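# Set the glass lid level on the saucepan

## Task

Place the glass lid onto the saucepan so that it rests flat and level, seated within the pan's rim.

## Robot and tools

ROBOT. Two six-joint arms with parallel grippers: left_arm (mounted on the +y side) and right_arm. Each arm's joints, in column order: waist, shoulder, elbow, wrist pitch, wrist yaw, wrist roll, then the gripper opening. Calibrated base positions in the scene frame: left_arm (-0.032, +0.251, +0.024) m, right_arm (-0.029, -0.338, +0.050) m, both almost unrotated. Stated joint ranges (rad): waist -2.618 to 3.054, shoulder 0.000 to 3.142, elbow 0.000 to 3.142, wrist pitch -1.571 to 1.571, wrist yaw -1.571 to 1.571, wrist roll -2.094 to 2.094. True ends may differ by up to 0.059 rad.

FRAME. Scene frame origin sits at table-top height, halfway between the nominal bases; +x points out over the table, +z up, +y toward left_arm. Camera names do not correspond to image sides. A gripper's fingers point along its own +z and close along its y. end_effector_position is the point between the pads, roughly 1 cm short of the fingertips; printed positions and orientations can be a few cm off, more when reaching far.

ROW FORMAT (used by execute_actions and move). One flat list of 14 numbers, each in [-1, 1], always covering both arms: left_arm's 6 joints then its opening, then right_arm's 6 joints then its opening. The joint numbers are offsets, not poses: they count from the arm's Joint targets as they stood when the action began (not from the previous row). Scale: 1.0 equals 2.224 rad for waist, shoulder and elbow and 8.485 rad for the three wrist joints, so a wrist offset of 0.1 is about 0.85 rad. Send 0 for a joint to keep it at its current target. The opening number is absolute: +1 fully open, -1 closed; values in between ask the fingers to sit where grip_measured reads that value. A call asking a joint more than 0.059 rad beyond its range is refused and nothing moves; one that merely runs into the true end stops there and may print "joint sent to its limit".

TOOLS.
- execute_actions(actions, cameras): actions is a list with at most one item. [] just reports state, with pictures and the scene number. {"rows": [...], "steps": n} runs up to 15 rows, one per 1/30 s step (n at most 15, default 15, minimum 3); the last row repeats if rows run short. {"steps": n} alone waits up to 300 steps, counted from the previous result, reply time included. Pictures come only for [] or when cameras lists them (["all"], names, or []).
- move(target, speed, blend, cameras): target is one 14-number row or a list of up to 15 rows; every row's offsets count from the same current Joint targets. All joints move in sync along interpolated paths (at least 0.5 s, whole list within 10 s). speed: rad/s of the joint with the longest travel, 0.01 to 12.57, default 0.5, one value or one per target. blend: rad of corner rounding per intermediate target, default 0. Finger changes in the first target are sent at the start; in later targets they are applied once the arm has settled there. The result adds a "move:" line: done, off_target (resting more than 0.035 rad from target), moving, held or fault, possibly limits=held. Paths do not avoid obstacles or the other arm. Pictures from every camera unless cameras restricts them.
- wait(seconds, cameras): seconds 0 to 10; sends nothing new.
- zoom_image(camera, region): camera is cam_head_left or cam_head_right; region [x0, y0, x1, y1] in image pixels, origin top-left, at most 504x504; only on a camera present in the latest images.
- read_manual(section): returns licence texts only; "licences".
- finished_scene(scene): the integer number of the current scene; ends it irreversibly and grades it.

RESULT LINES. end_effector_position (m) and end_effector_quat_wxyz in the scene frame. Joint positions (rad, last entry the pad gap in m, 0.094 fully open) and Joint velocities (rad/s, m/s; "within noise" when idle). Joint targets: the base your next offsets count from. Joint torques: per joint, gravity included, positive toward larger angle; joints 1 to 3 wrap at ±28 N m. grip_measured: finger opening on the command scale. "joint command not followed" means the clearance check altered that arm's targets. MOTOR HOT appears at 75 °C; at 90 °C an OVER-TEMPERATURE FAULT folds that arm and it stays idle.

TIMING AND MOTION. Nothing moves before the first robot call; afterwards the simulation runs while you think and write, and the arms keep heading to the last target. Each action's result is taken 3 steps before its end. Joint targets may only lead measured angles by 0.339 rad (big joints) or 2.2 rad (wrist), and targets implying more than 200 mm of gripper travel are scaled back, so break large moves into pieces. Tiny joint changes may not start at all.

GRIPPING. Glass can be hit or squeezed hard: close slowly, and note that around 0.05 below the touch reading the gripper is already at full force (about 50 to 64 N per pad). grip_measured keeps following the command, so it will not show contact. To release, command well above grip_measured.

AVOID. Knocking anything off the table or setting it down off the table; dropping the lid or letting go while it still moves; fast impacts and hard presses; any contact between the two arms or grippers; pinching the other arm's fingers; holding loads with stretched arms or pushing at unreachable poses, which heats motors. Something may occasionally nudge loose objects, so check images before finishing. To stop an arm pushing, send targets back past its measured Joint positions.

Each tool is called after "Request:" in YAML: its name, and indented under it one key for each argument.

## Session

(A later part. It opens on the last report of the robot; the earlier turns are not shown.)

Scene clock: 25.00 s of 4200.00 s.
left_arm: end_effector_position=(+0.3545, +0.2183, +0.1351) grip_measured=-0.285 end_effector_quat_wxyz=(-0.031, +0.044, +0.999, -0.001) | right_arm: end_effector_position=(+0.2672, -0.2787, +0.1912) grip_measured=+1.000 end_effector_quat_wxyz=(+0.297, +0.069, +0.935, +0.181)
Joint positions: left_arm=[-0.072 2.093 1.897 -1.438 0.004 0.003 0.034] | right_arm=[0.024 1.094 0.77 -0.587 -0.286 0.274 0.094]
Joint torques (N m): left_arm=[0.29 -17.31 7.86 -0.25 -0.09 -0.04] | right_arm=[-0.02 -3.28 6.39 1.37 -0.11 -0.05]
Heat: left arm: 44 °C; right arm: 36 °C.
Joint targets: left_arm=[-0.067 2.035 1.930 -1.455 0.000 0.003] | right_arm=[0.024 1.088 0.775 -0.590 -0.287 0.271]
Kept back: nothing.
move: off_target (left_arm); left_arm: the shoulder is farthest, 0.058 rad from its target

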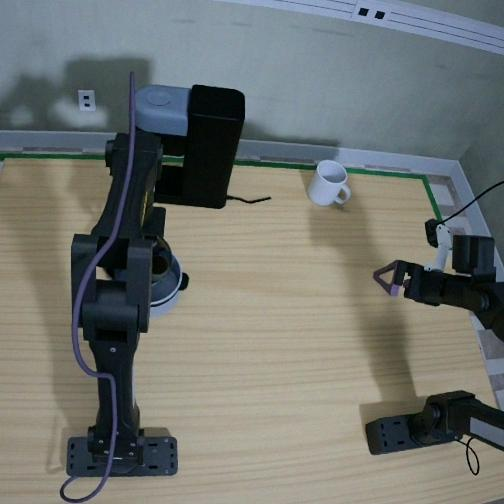

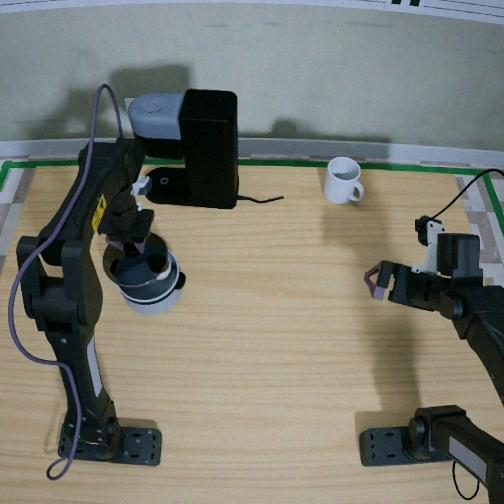

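Request:
move:
  target: [-0.0292,-0.0337,-0.0967,0.0156,0,0,-0.78,0,0,0,0,0,0,1]
  speed: 0.2

Request:
zoom_image:
  camera: "cam_head_right"
  region: [70, 200, 220, 350]

Request:
zoom_image:
  camera: "cam_head_left"
  region: [70, 200, 220, 350]

Scene clock: 27.17 s of 4200.00 s.
left_arm: end_effector_position=(+0.3332, +0.1994, +0.1133) grip_measured=-0.285 end_effector_quat_wxyz=(-0.039, +0.071, +0.997, +0.000) | right_arm: end_effector_position=(+0.2672, -0.2787, +0.1912) grip_measured=+1.000 end_effector_quat_wxyz=(+0.297, +0.069, +0.935, +0.181)
Joint positions: left_arm=[-0.128 2.029 1.714 -1.334 0.004 0.003 0.034] | right_arm=[0.024 1.094 0.77 -0.587 -0.286 0.274 0.094]
Joint torques (N m): left_arm=[-0.36 -17.63 4.93 0.1 -0.04 0] | right_arm=[-0.02 -3.26 6.39 1.37 -0.1 -0.04]
Heat: left arm: 45 °C; right arm: 37 °C.
Joint targets: left_arm=[-0.132 1.960 1.715 -1.323 0.000 0.003] | right_arm=[0.024 1.088 0.775 -0.590 -0.287 0.271]
Kept back: nothing.
move: off_target (left_arm); left_arm: the shoulder is farthest, 0.069 rad from its target

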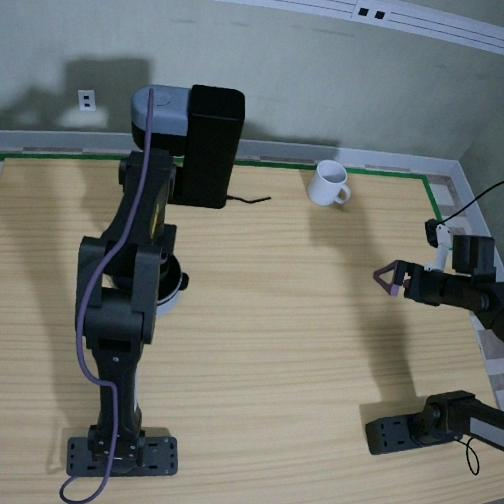

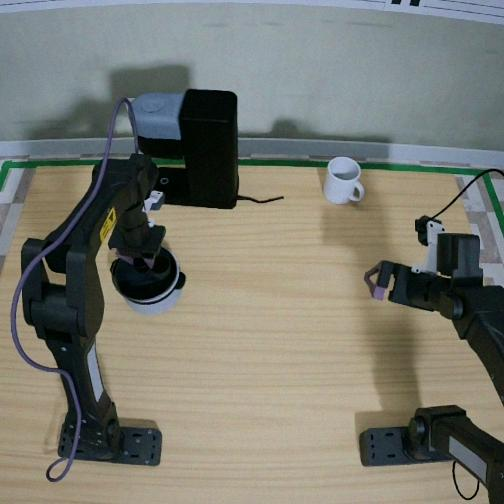

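Scaled by 3.360.

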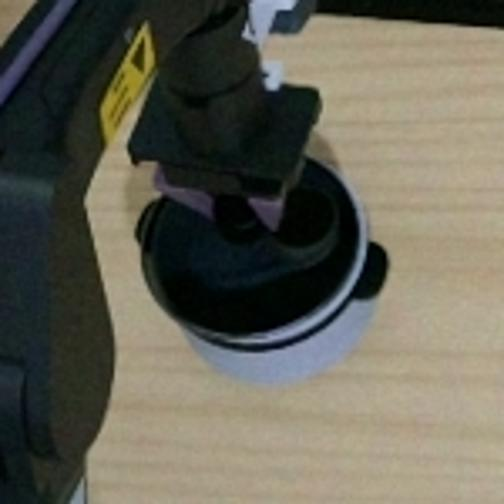

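Scaled by 3.360.

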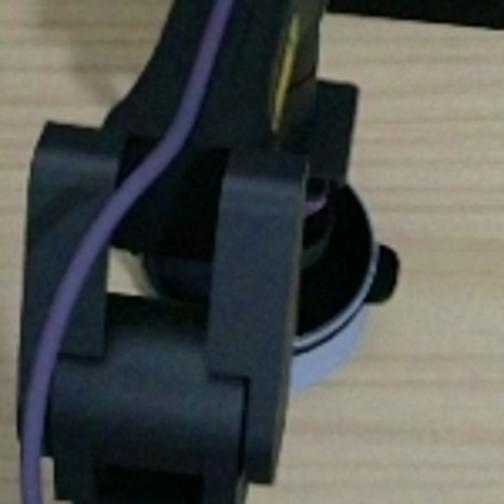

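Request:
zoom_image:
  camera: "cam_head_right"
  region: [105, 235, 190, 320]

Request:
zoom_image:
  camera: "cam_head_left"
  region: [105, 235, 190, 320]

Scaled by 5.929.

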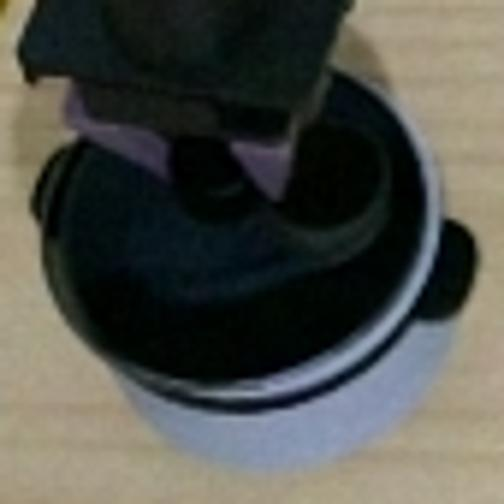

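Scaled by 5.929.

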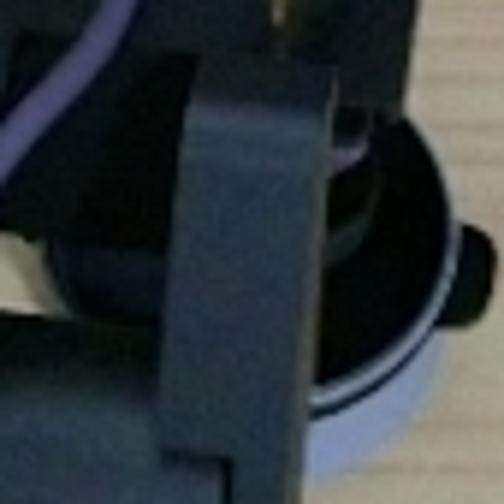

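Request:
move:
  target: [-0.0067,-0.0145,-0.045,0.0130,0,0,-0.78,0,0,0,0,0,0,1]
  speed: 0.1

Request:
zoom_image:
  camera: "cam_head_right"
  region: [105, 235, 190, 320]

Request:
zoom_image:
  camera: "cam_head_left"
  region: [105, 235, 190, 320]

Scene clock: 29.13 s of 4200.00 s.
left_arm: end_effector_position=(+0.3320, +0.1972, +0.1088) grip_measured=-0.285 end_effector_quat_wxyz=(-0.013, +0.076, +0.997, +0.001) | right_arm: end_effector_position=(+0.2672, -0.2787, +0.1912) grip_measured=+1.000 end_effector_quat_wxyz=(+0.297, +0.069, +0.935, +0.181)
Joint positions: left_arm=[-0.136 1.976 1.623 -1.244 0 0.003 0.034] | right_arm=[0.024 1.094 0.77 -0.587 -0.286 0.274 0.094]
Joint torques (N m): left_arm=[-0.9 -15.24 4.66 0.32 0.03 0.01] | right_arm=[-0.02 -3.28 6.39 1.37 -0.1 -0.04]
Heat: left arm: 45 °C; right arm: 37 °C.
Joint targets: left_arm=[-0.147 1.928 1.614 -1.212 0.000 0.003] | right_arm=[0.024 1.088 0.775 -0.590 -0.287 0.271]
Kept back: nothing.
move: off_target (left_arm); left_arm: the shoulder is farthest, 0.048 rad from its target

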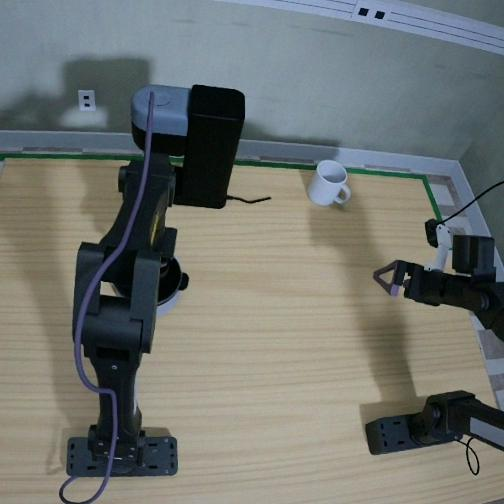

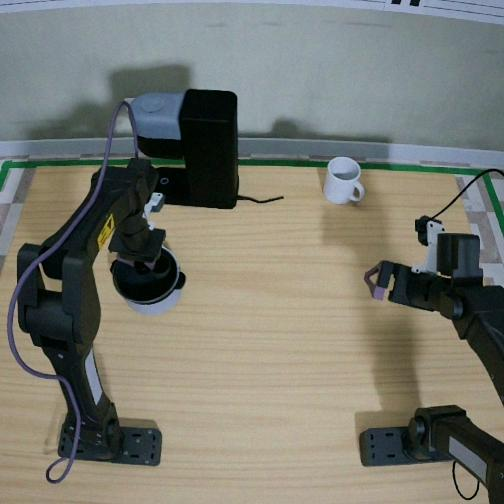

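Scaled by 5.929.

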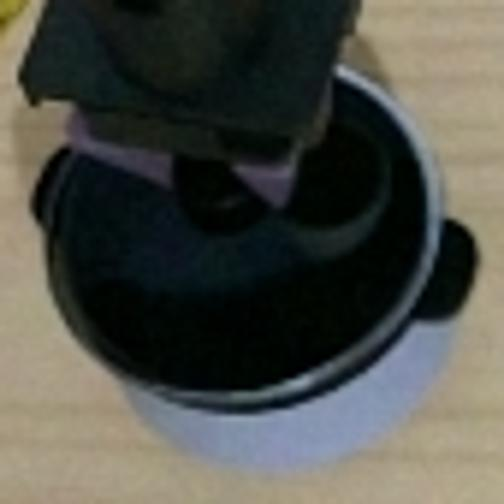

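Scaled by 5.929.

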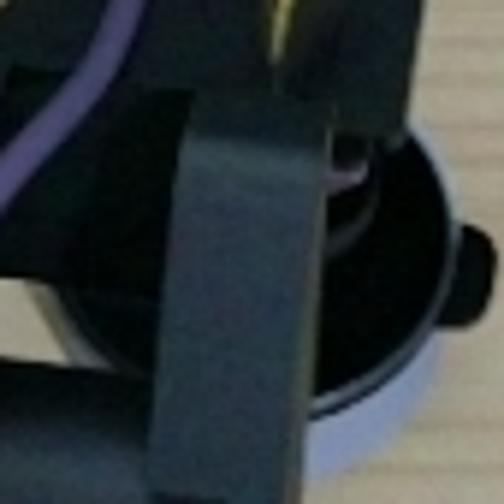

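Request:
move:
  target: [-0.0081,0.0085,0.0193,-0.0039,0,0,-0.78,0,0,0,0,0,0,1]
  speed: 0.1

Request:
zoom_image:
  camera: "cam_head_right"
  region: [105, 235, 190, 320]

Scene clock: 30.20 s of 4200.00 s.
left_arm: end_effector_position=(+0.3318, +0.1956, +0.1097) grip_measured=-0.285 end_effector_quat_wxyz=(-0.013, +0.082, +0.996, +0.009) | right_arm: end_effector_position=(+0.2672, -0.2787, +0.1912) grip_measured=+1.000 end_effector_quat_wxyz=(+0.297, +0.069, +0.935, +0.181)
Joint positions: left_arm=[-0.149 1.976 1.626 -1.248 -0.017 0.004 0.034] | right_arm=[0.024 1.094 0.77 -0.587 -0.286 0.274 0.094]
Joint torques (N m): left_arm=[-1.2 -13.59 7.76 0.09 0.14 0.06] | right_arm=[-0.01 -3.28 6.38 1.37 -0.1 -0.04]
Heat: left arm: 45 °C; right arm: 37 °C.
Joint targets: left_arm=[-0.165 1.947 1.657 -1.245 0.000 0.003] | right_arm=[0.024 1.088 0.775 -0.590 -0.287 0.271]
Kept back: nothing.
move: done

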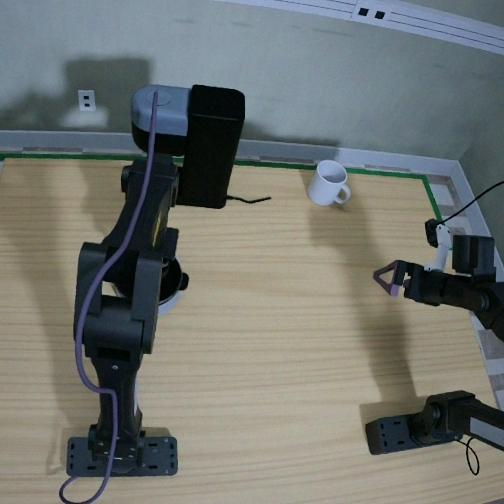

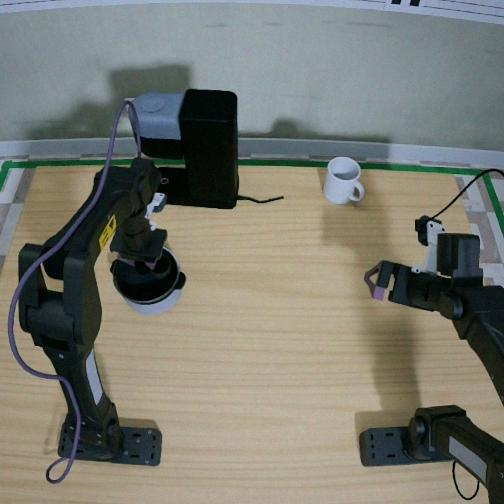

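Scaled by 5.929.

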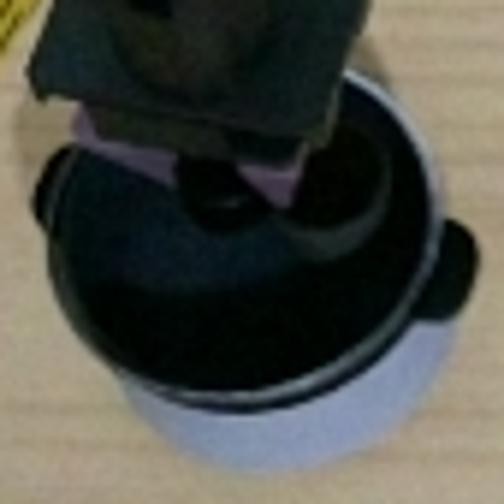

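Request:
move:
  target: [-0.0013,0.0036,0.0261,-0.0065,0,0,-0.78,0,0,0,0,0,0,1]
  speed: 0.1

Request:
zoom_image:
  camera: "cam_head_right"
  region: [105, 235, 190, 320]

Scene clock: 32.47 s of 4200.00 s.
left_arm: end_effector_position=(+0.3348, +0.1878, +0.1229) grip_measured=-0.285 end_effector_quat_wxyz=(-0.007, +0.090, +0.996, +0.004) | right_arm: end_effector_position=(+0.2672, -0.2787, +0.1912) grip_measured=+1.000 end_effector_quat_wxyz=(+0.297, +0.069, +0.935, +0.181)
Joint positions: left_arm=[-0.164 1.976 1.679 -1.288 -0.007 0.004 0.034] | right_arm=[0.024 1.094 0.77 -0.587 -0.286 0.274 0.094]
Joint torques (N m): left_arm=[-0.25 -12.83 8.54 -0.07 0.06 0] | right_arm=[-0.02 -3.28 6.38 1.37 -0.1 -0.04]
Heat: left arm: 44 °C; right arm: 37 °C.
Joint targets: left_arm=[-0.168 1.955 1.716 -1.301 0.000 0.003] | right_arm=[0.024 1.088 0.775 -0.590 -0.287 0.271]
Kept back: nothing.
move: off_target (left_arm); left_arm: the elbow is farthest, 0.036 rad from its target

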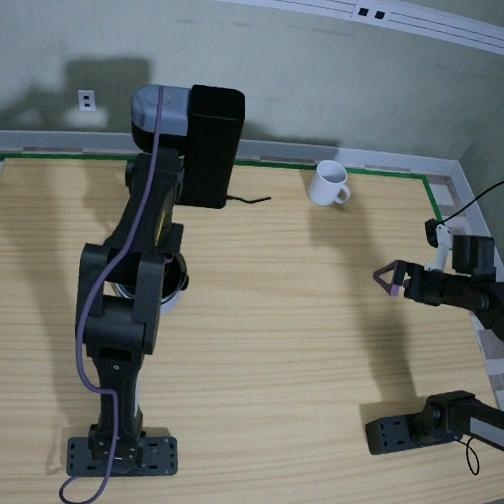

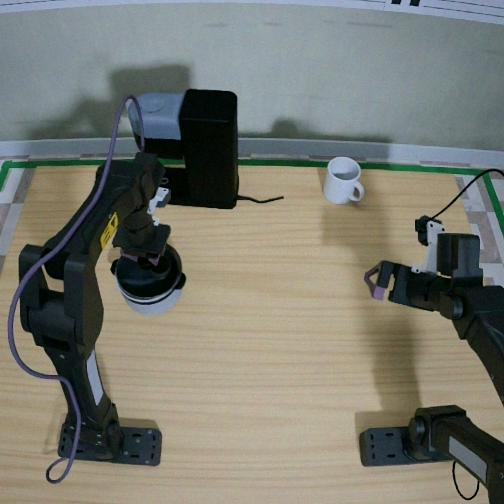

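Scaled by 5.929.

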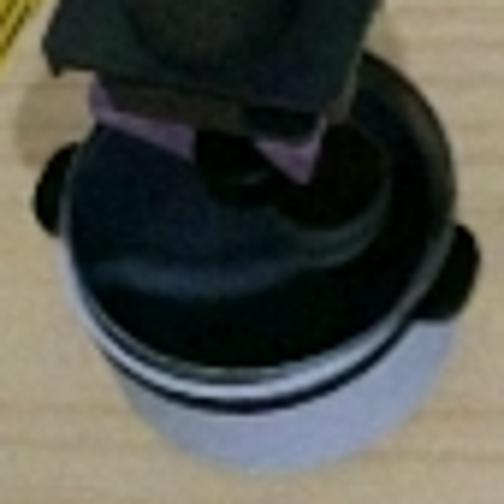

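Request:
move:
  target: [0.0121,0.0202,-0.0274,0.0066,0,0,-0.78,0,0,0,0,0,0,1]
  speed: 0.1

Request:
zoom_image:
  camera: "cam_head_right"
  region: [105, 235, 190, 320]

Scene clock: 33.77 s of 4200.00 s.
left_arm: end_effector_position=(+0.3339, +0.1947, +0.1087) grip_measured=-0.285 end_effector_quat_wxyz=(-0.019, +0.080, +0.997, +0.004) | right_arm: end_effector_position=(+0.2672, -0.2787, +0.1912) grip_measured=+1.000 end_effector_quat_wxyz=(+0.297, +0.069, +0.935, +0.181)
Joint positions: left_arm=[-0.145 1.998 1.653 -1.265 -0.006 0.004 0.034] | right_arm=[0.024 1.094 0.77 -0.587 -0.286 0.274 0.094]
Joint torques (N m): left_arm=[0.29 -10.76 5.3 0.19 0.08 -0.03] | right_arm=[-0.01 -3.25 6.39 1.37 -0.1 -0.04]
Heat: left arm: 44 °C; right arm: 37 °C.
Joint targets: left_arm=[-0.141 2.000 1.655 -1.245 0.000 0.003] | right_arm=[0.024 1.088 0.775 -0.590 -0.287 0.271]
Kept back: nothing.
move: done

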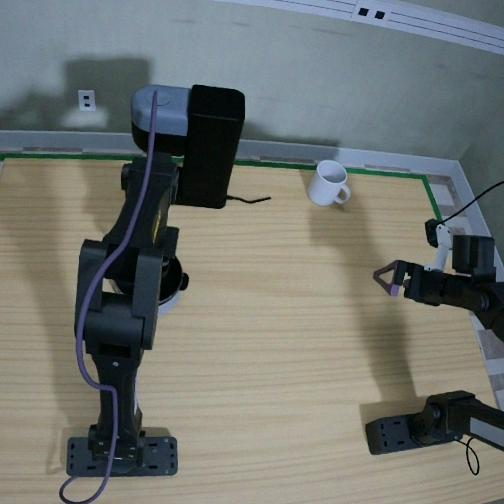

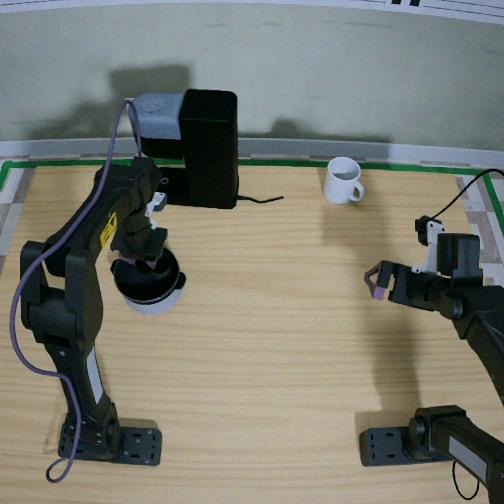

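Scaled by 5.929.

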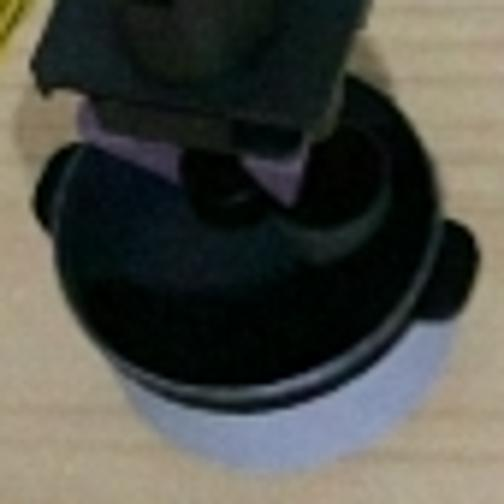

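Request:
move:
  target: [0,0.0062,0,0.0025,0,0,-0.78,0,0,0,0,0,0,1]
  speed: 0.1

Request:
zoom_image:
  camera: "cam_head_right"
  region: [105, 235, 190, 320]

Request:
zoom_image:
  camera: "cam_head_left"
  region: [105, 235, 190, 320]

Scene clock: 34.70 s of 4200.00 s.
left_arm: end_effector_position=(+0.3342, +0.1947, +0.1087) grip_measured=-0.285 end_effector_quat_wxyz=(-0.019, +0.080, +0.997, +0.004) | right_arm: end_effector_position=(+0.2672, -0.2787, +0.1912) grip_measured=+1.000 end_effector_quat_wxyz=(+0.297, +0.069, +0.935, +0.181)
Joint positions: left_arm=[-0.145 1.998 1.653 -1.264 -0.006 0.004 0.034] | right_arm=[0.024 1.094 0.77 -0.587 -0.286 0.274 0.094]
Joint torques (N m): left_arm=[0.21 -9.77 5.35 0.39 0.03 0.04] | right_arm=[-0.01 -3.26 6.39 1.37 -0.11 -0.04]
Heat: left arm: 44 °C; right arm: 37 °C.
Joint targets: left_arm=[-0.141 2.014 1.655 -1.223 0.000 0.003] | right_arm=[0.024 1.088 0.775 -0.590 -0.287 0.271]
Kept back: nothing.
move: off_target (left_arm); left_arm: the wrist pitch is farthest, 0.040 rad from its target

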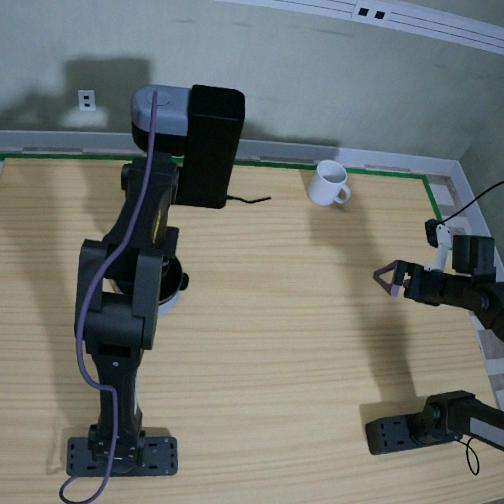

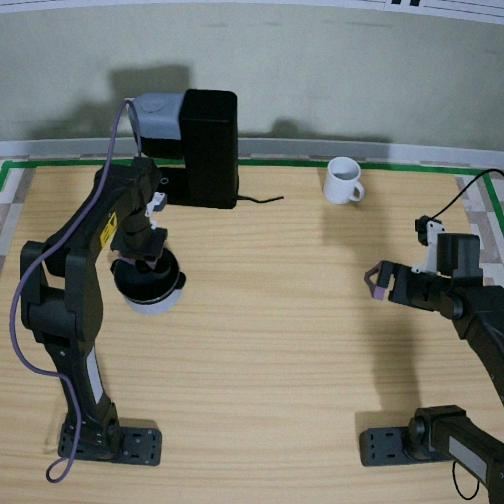

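Scaled by 5.929.

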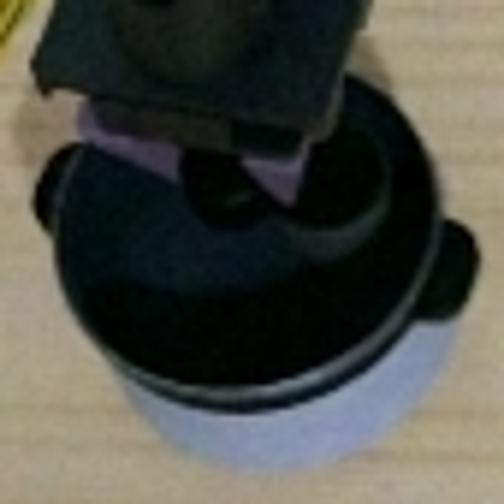

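Scaled by 5.929.

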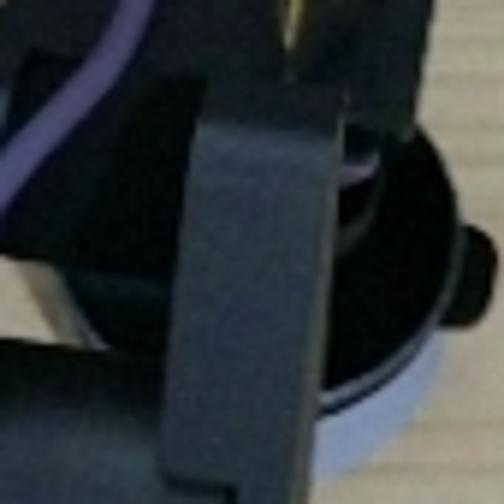

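Request:
move:
  target:
    - [0,0,0,0,0,0,-0.2,0,0,0,0,0,0,1]
    - [0,0,0,0,0,0,0.1,0,0,0,0,0,0,1]
    - [0,0,0,0,0,0,0.6,0,0,0,0,0,0,1]

Request:
zoom_image:
  camera: "cam_head_right"
  region: [105, 235, 190, 320]

Scene clock: 36.47 s of 4200.00 s.
left_arm: end_effector_position=(+0.3390, +0.1940, +0.1084) grip_measured=+0.597 end_effector_quat_wxyz=(-0.009, +0.080, +0.997, +0.004) | right_arm: end_effector_position=(+0.2672, -0.2787, +0.1912) grip_measured=+1.000 end_effector_quat_wxyz=(+0.297, +0.069, +0.935, +0.181)
Joint positions: left_arm=[-0.145 1.998 1.653 -1.244 -0.006 0.004 0.075] | right_arm=[0.024 1.094 0.77 -0.587 -0.286 0.274 0.094]
Joint torques (N m): left_arm=[0.06 -9.74 5.41 0.23 0.1 -0.03] | right_arm=[-0.01 -3.28 6.39 1.37 -0.1 -0.04]
Heat: left arm: 43 °C; right arm: 37 °C.
Joint targets: left_arm=[-0.141 2.014 1.655 -1.223 0.000 0.003] | right_arm=[0.024 1.088 0.775 -0.590 -0.287 0.271]
Kept back: nothing.
move: done

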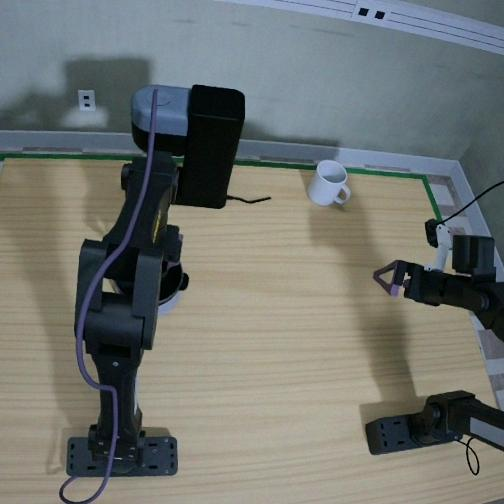

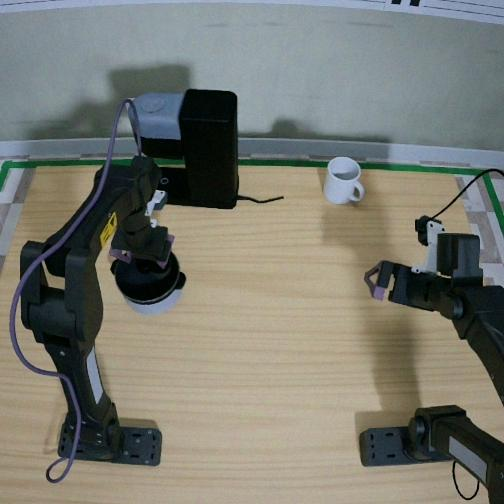

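Scaled by 5.929.

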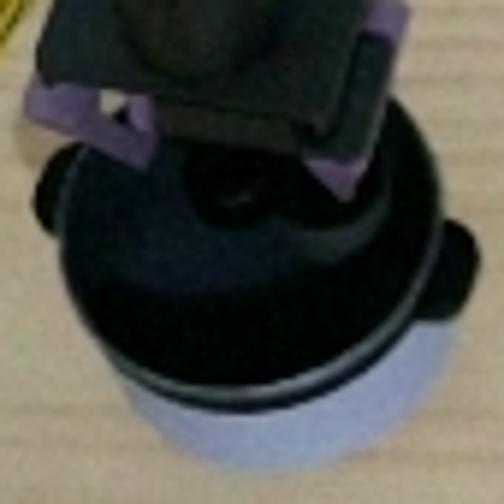

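Request:
move:
  target:
    - [0,0.012,0.1326,-0.0273,0,0,0.6,0,0,0,0,0,0,1]
    - [0.4,-0.15,0.1326,-0.0273,0,0,0.6,0,0,0,0,0,0,1]
  speed: 0.4

Request:
zoom_image:
  camera: "cam_head_right"
  region: [105, 235, 190, 320]

Request:
zoom_image:
  camera: "cam_head_left"
  region: [105, 235, 190, 320]

Scene clock: 40.27 s of 4200.00 s.
left_arm: end_effector_position=(+0.2372, +0.4978, +0.2787) grip_measured=+0.597 end_effector_quat_wxyz=(+0.153, -0.355, +0.920, +0.061) | right_arm: end_effector_position=(+0.2672, -0.2787, +0.1912) grip_measured=+1.000 end_effector_quat_wxyz=(+0.297, +0.069, +0.935, +0.181)
Joint positions: left_arm=[0.751 1.714 1.924 -1.45 -0.003 0.004 0.075] | right_arm=[0.024 1.094 0.77 -0.587 -0.286 0.274 0.094]
Joint torques (N m): left_arm=[-0.44 -10.95 7.32 0.53 0.04 -0.05] | right_arm=[-0.02 -3.26 6.38 1.37 -0.11 -0.05]
Heat: left arm: 43 °C; right arm: 37 °C.
Joint targets: left_arm=[0.749 1.680 1.950 -1.455 0.000 0.003] | right_arm=[0.024 1.088 0.775 -0.590 -0.287 0.271]
Kept back: nothing.
move: done

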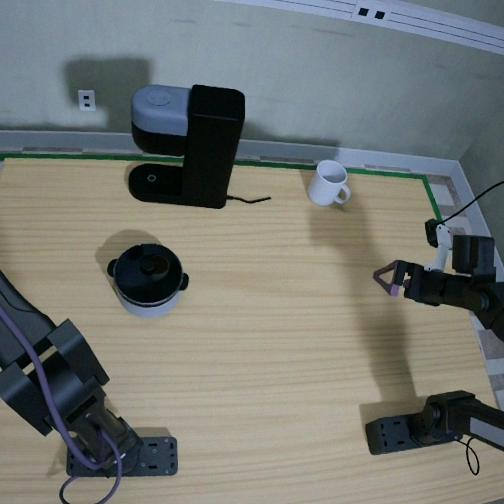

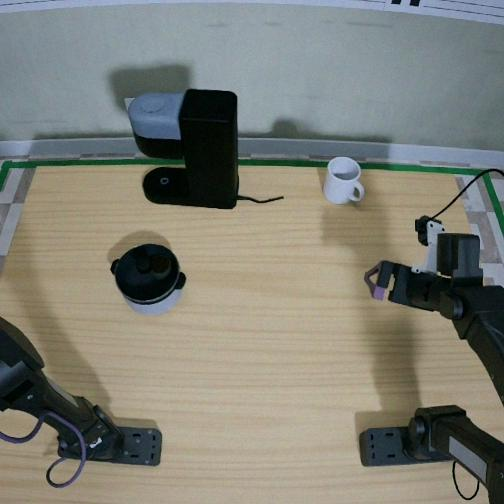

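Scaled by 5.929.

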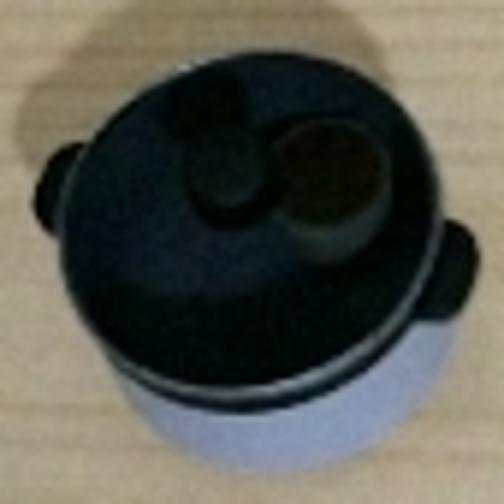

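Scaled by 5.929.

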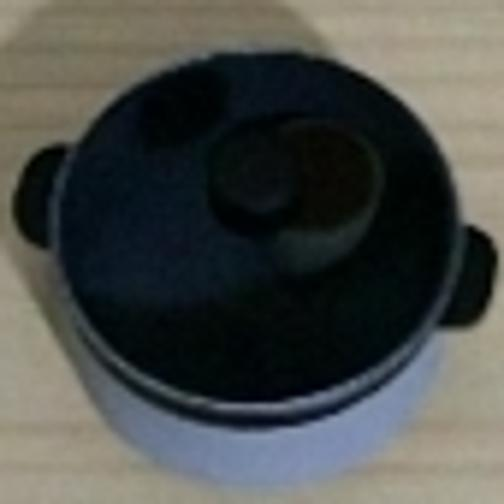

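Request:
zoom_image:
  camera: "cam_head_left"
  region: [108, 240, 150, 282]

Request:
zoom_image:
  camera: "cam_head_left"
  region: [148, 240, 190, 282]

Request:
zoom_image:
  camera: "cam_head_left"
  region: [108, 275, 190, 320]

Request:
zoom_image:
  camera: "cam_head_right"
  region: [148, 240, 190, 282]

Request:
zoom_image:
  camera: "cam_head_right"
  region: [108, 240, 150, 282]

Scaled by 12.000.

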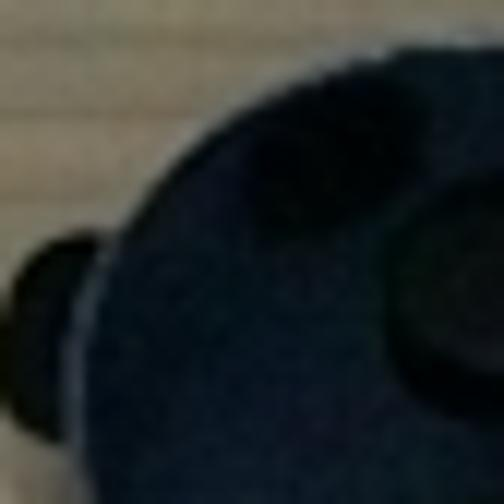

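Scaled by 12.000.

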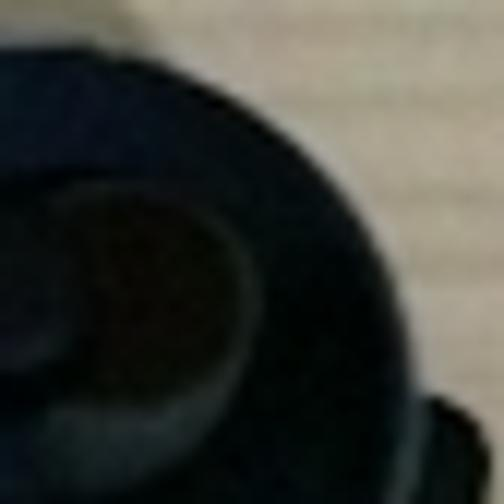

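Scaled by 6.146.

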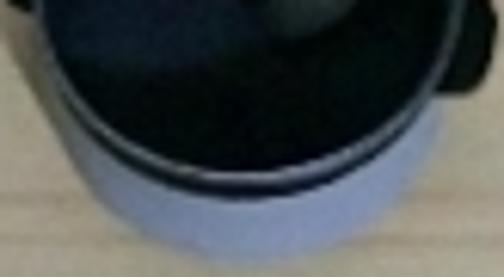

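Scaled by 12.000.

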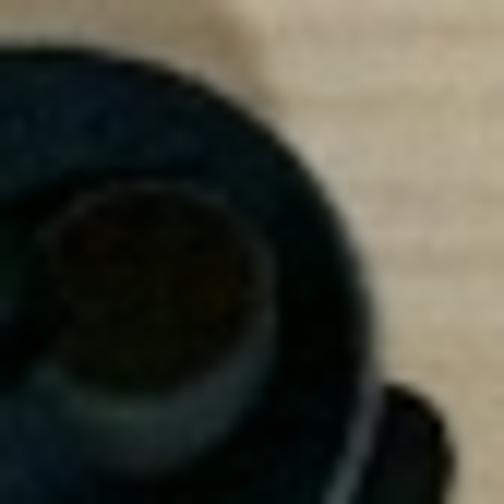

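Scaled by 12.000.

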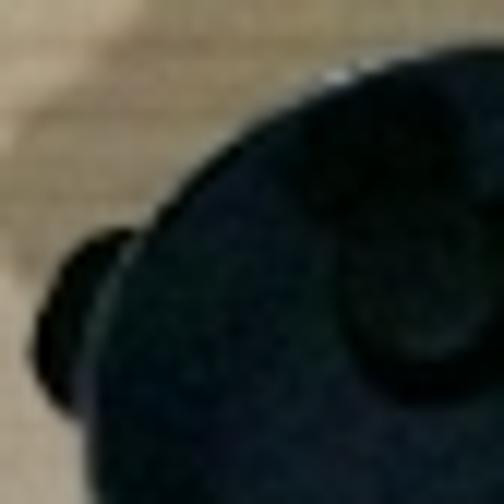

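Request:
finished_scene:
  scene: 1

The scene is finished: the task was done.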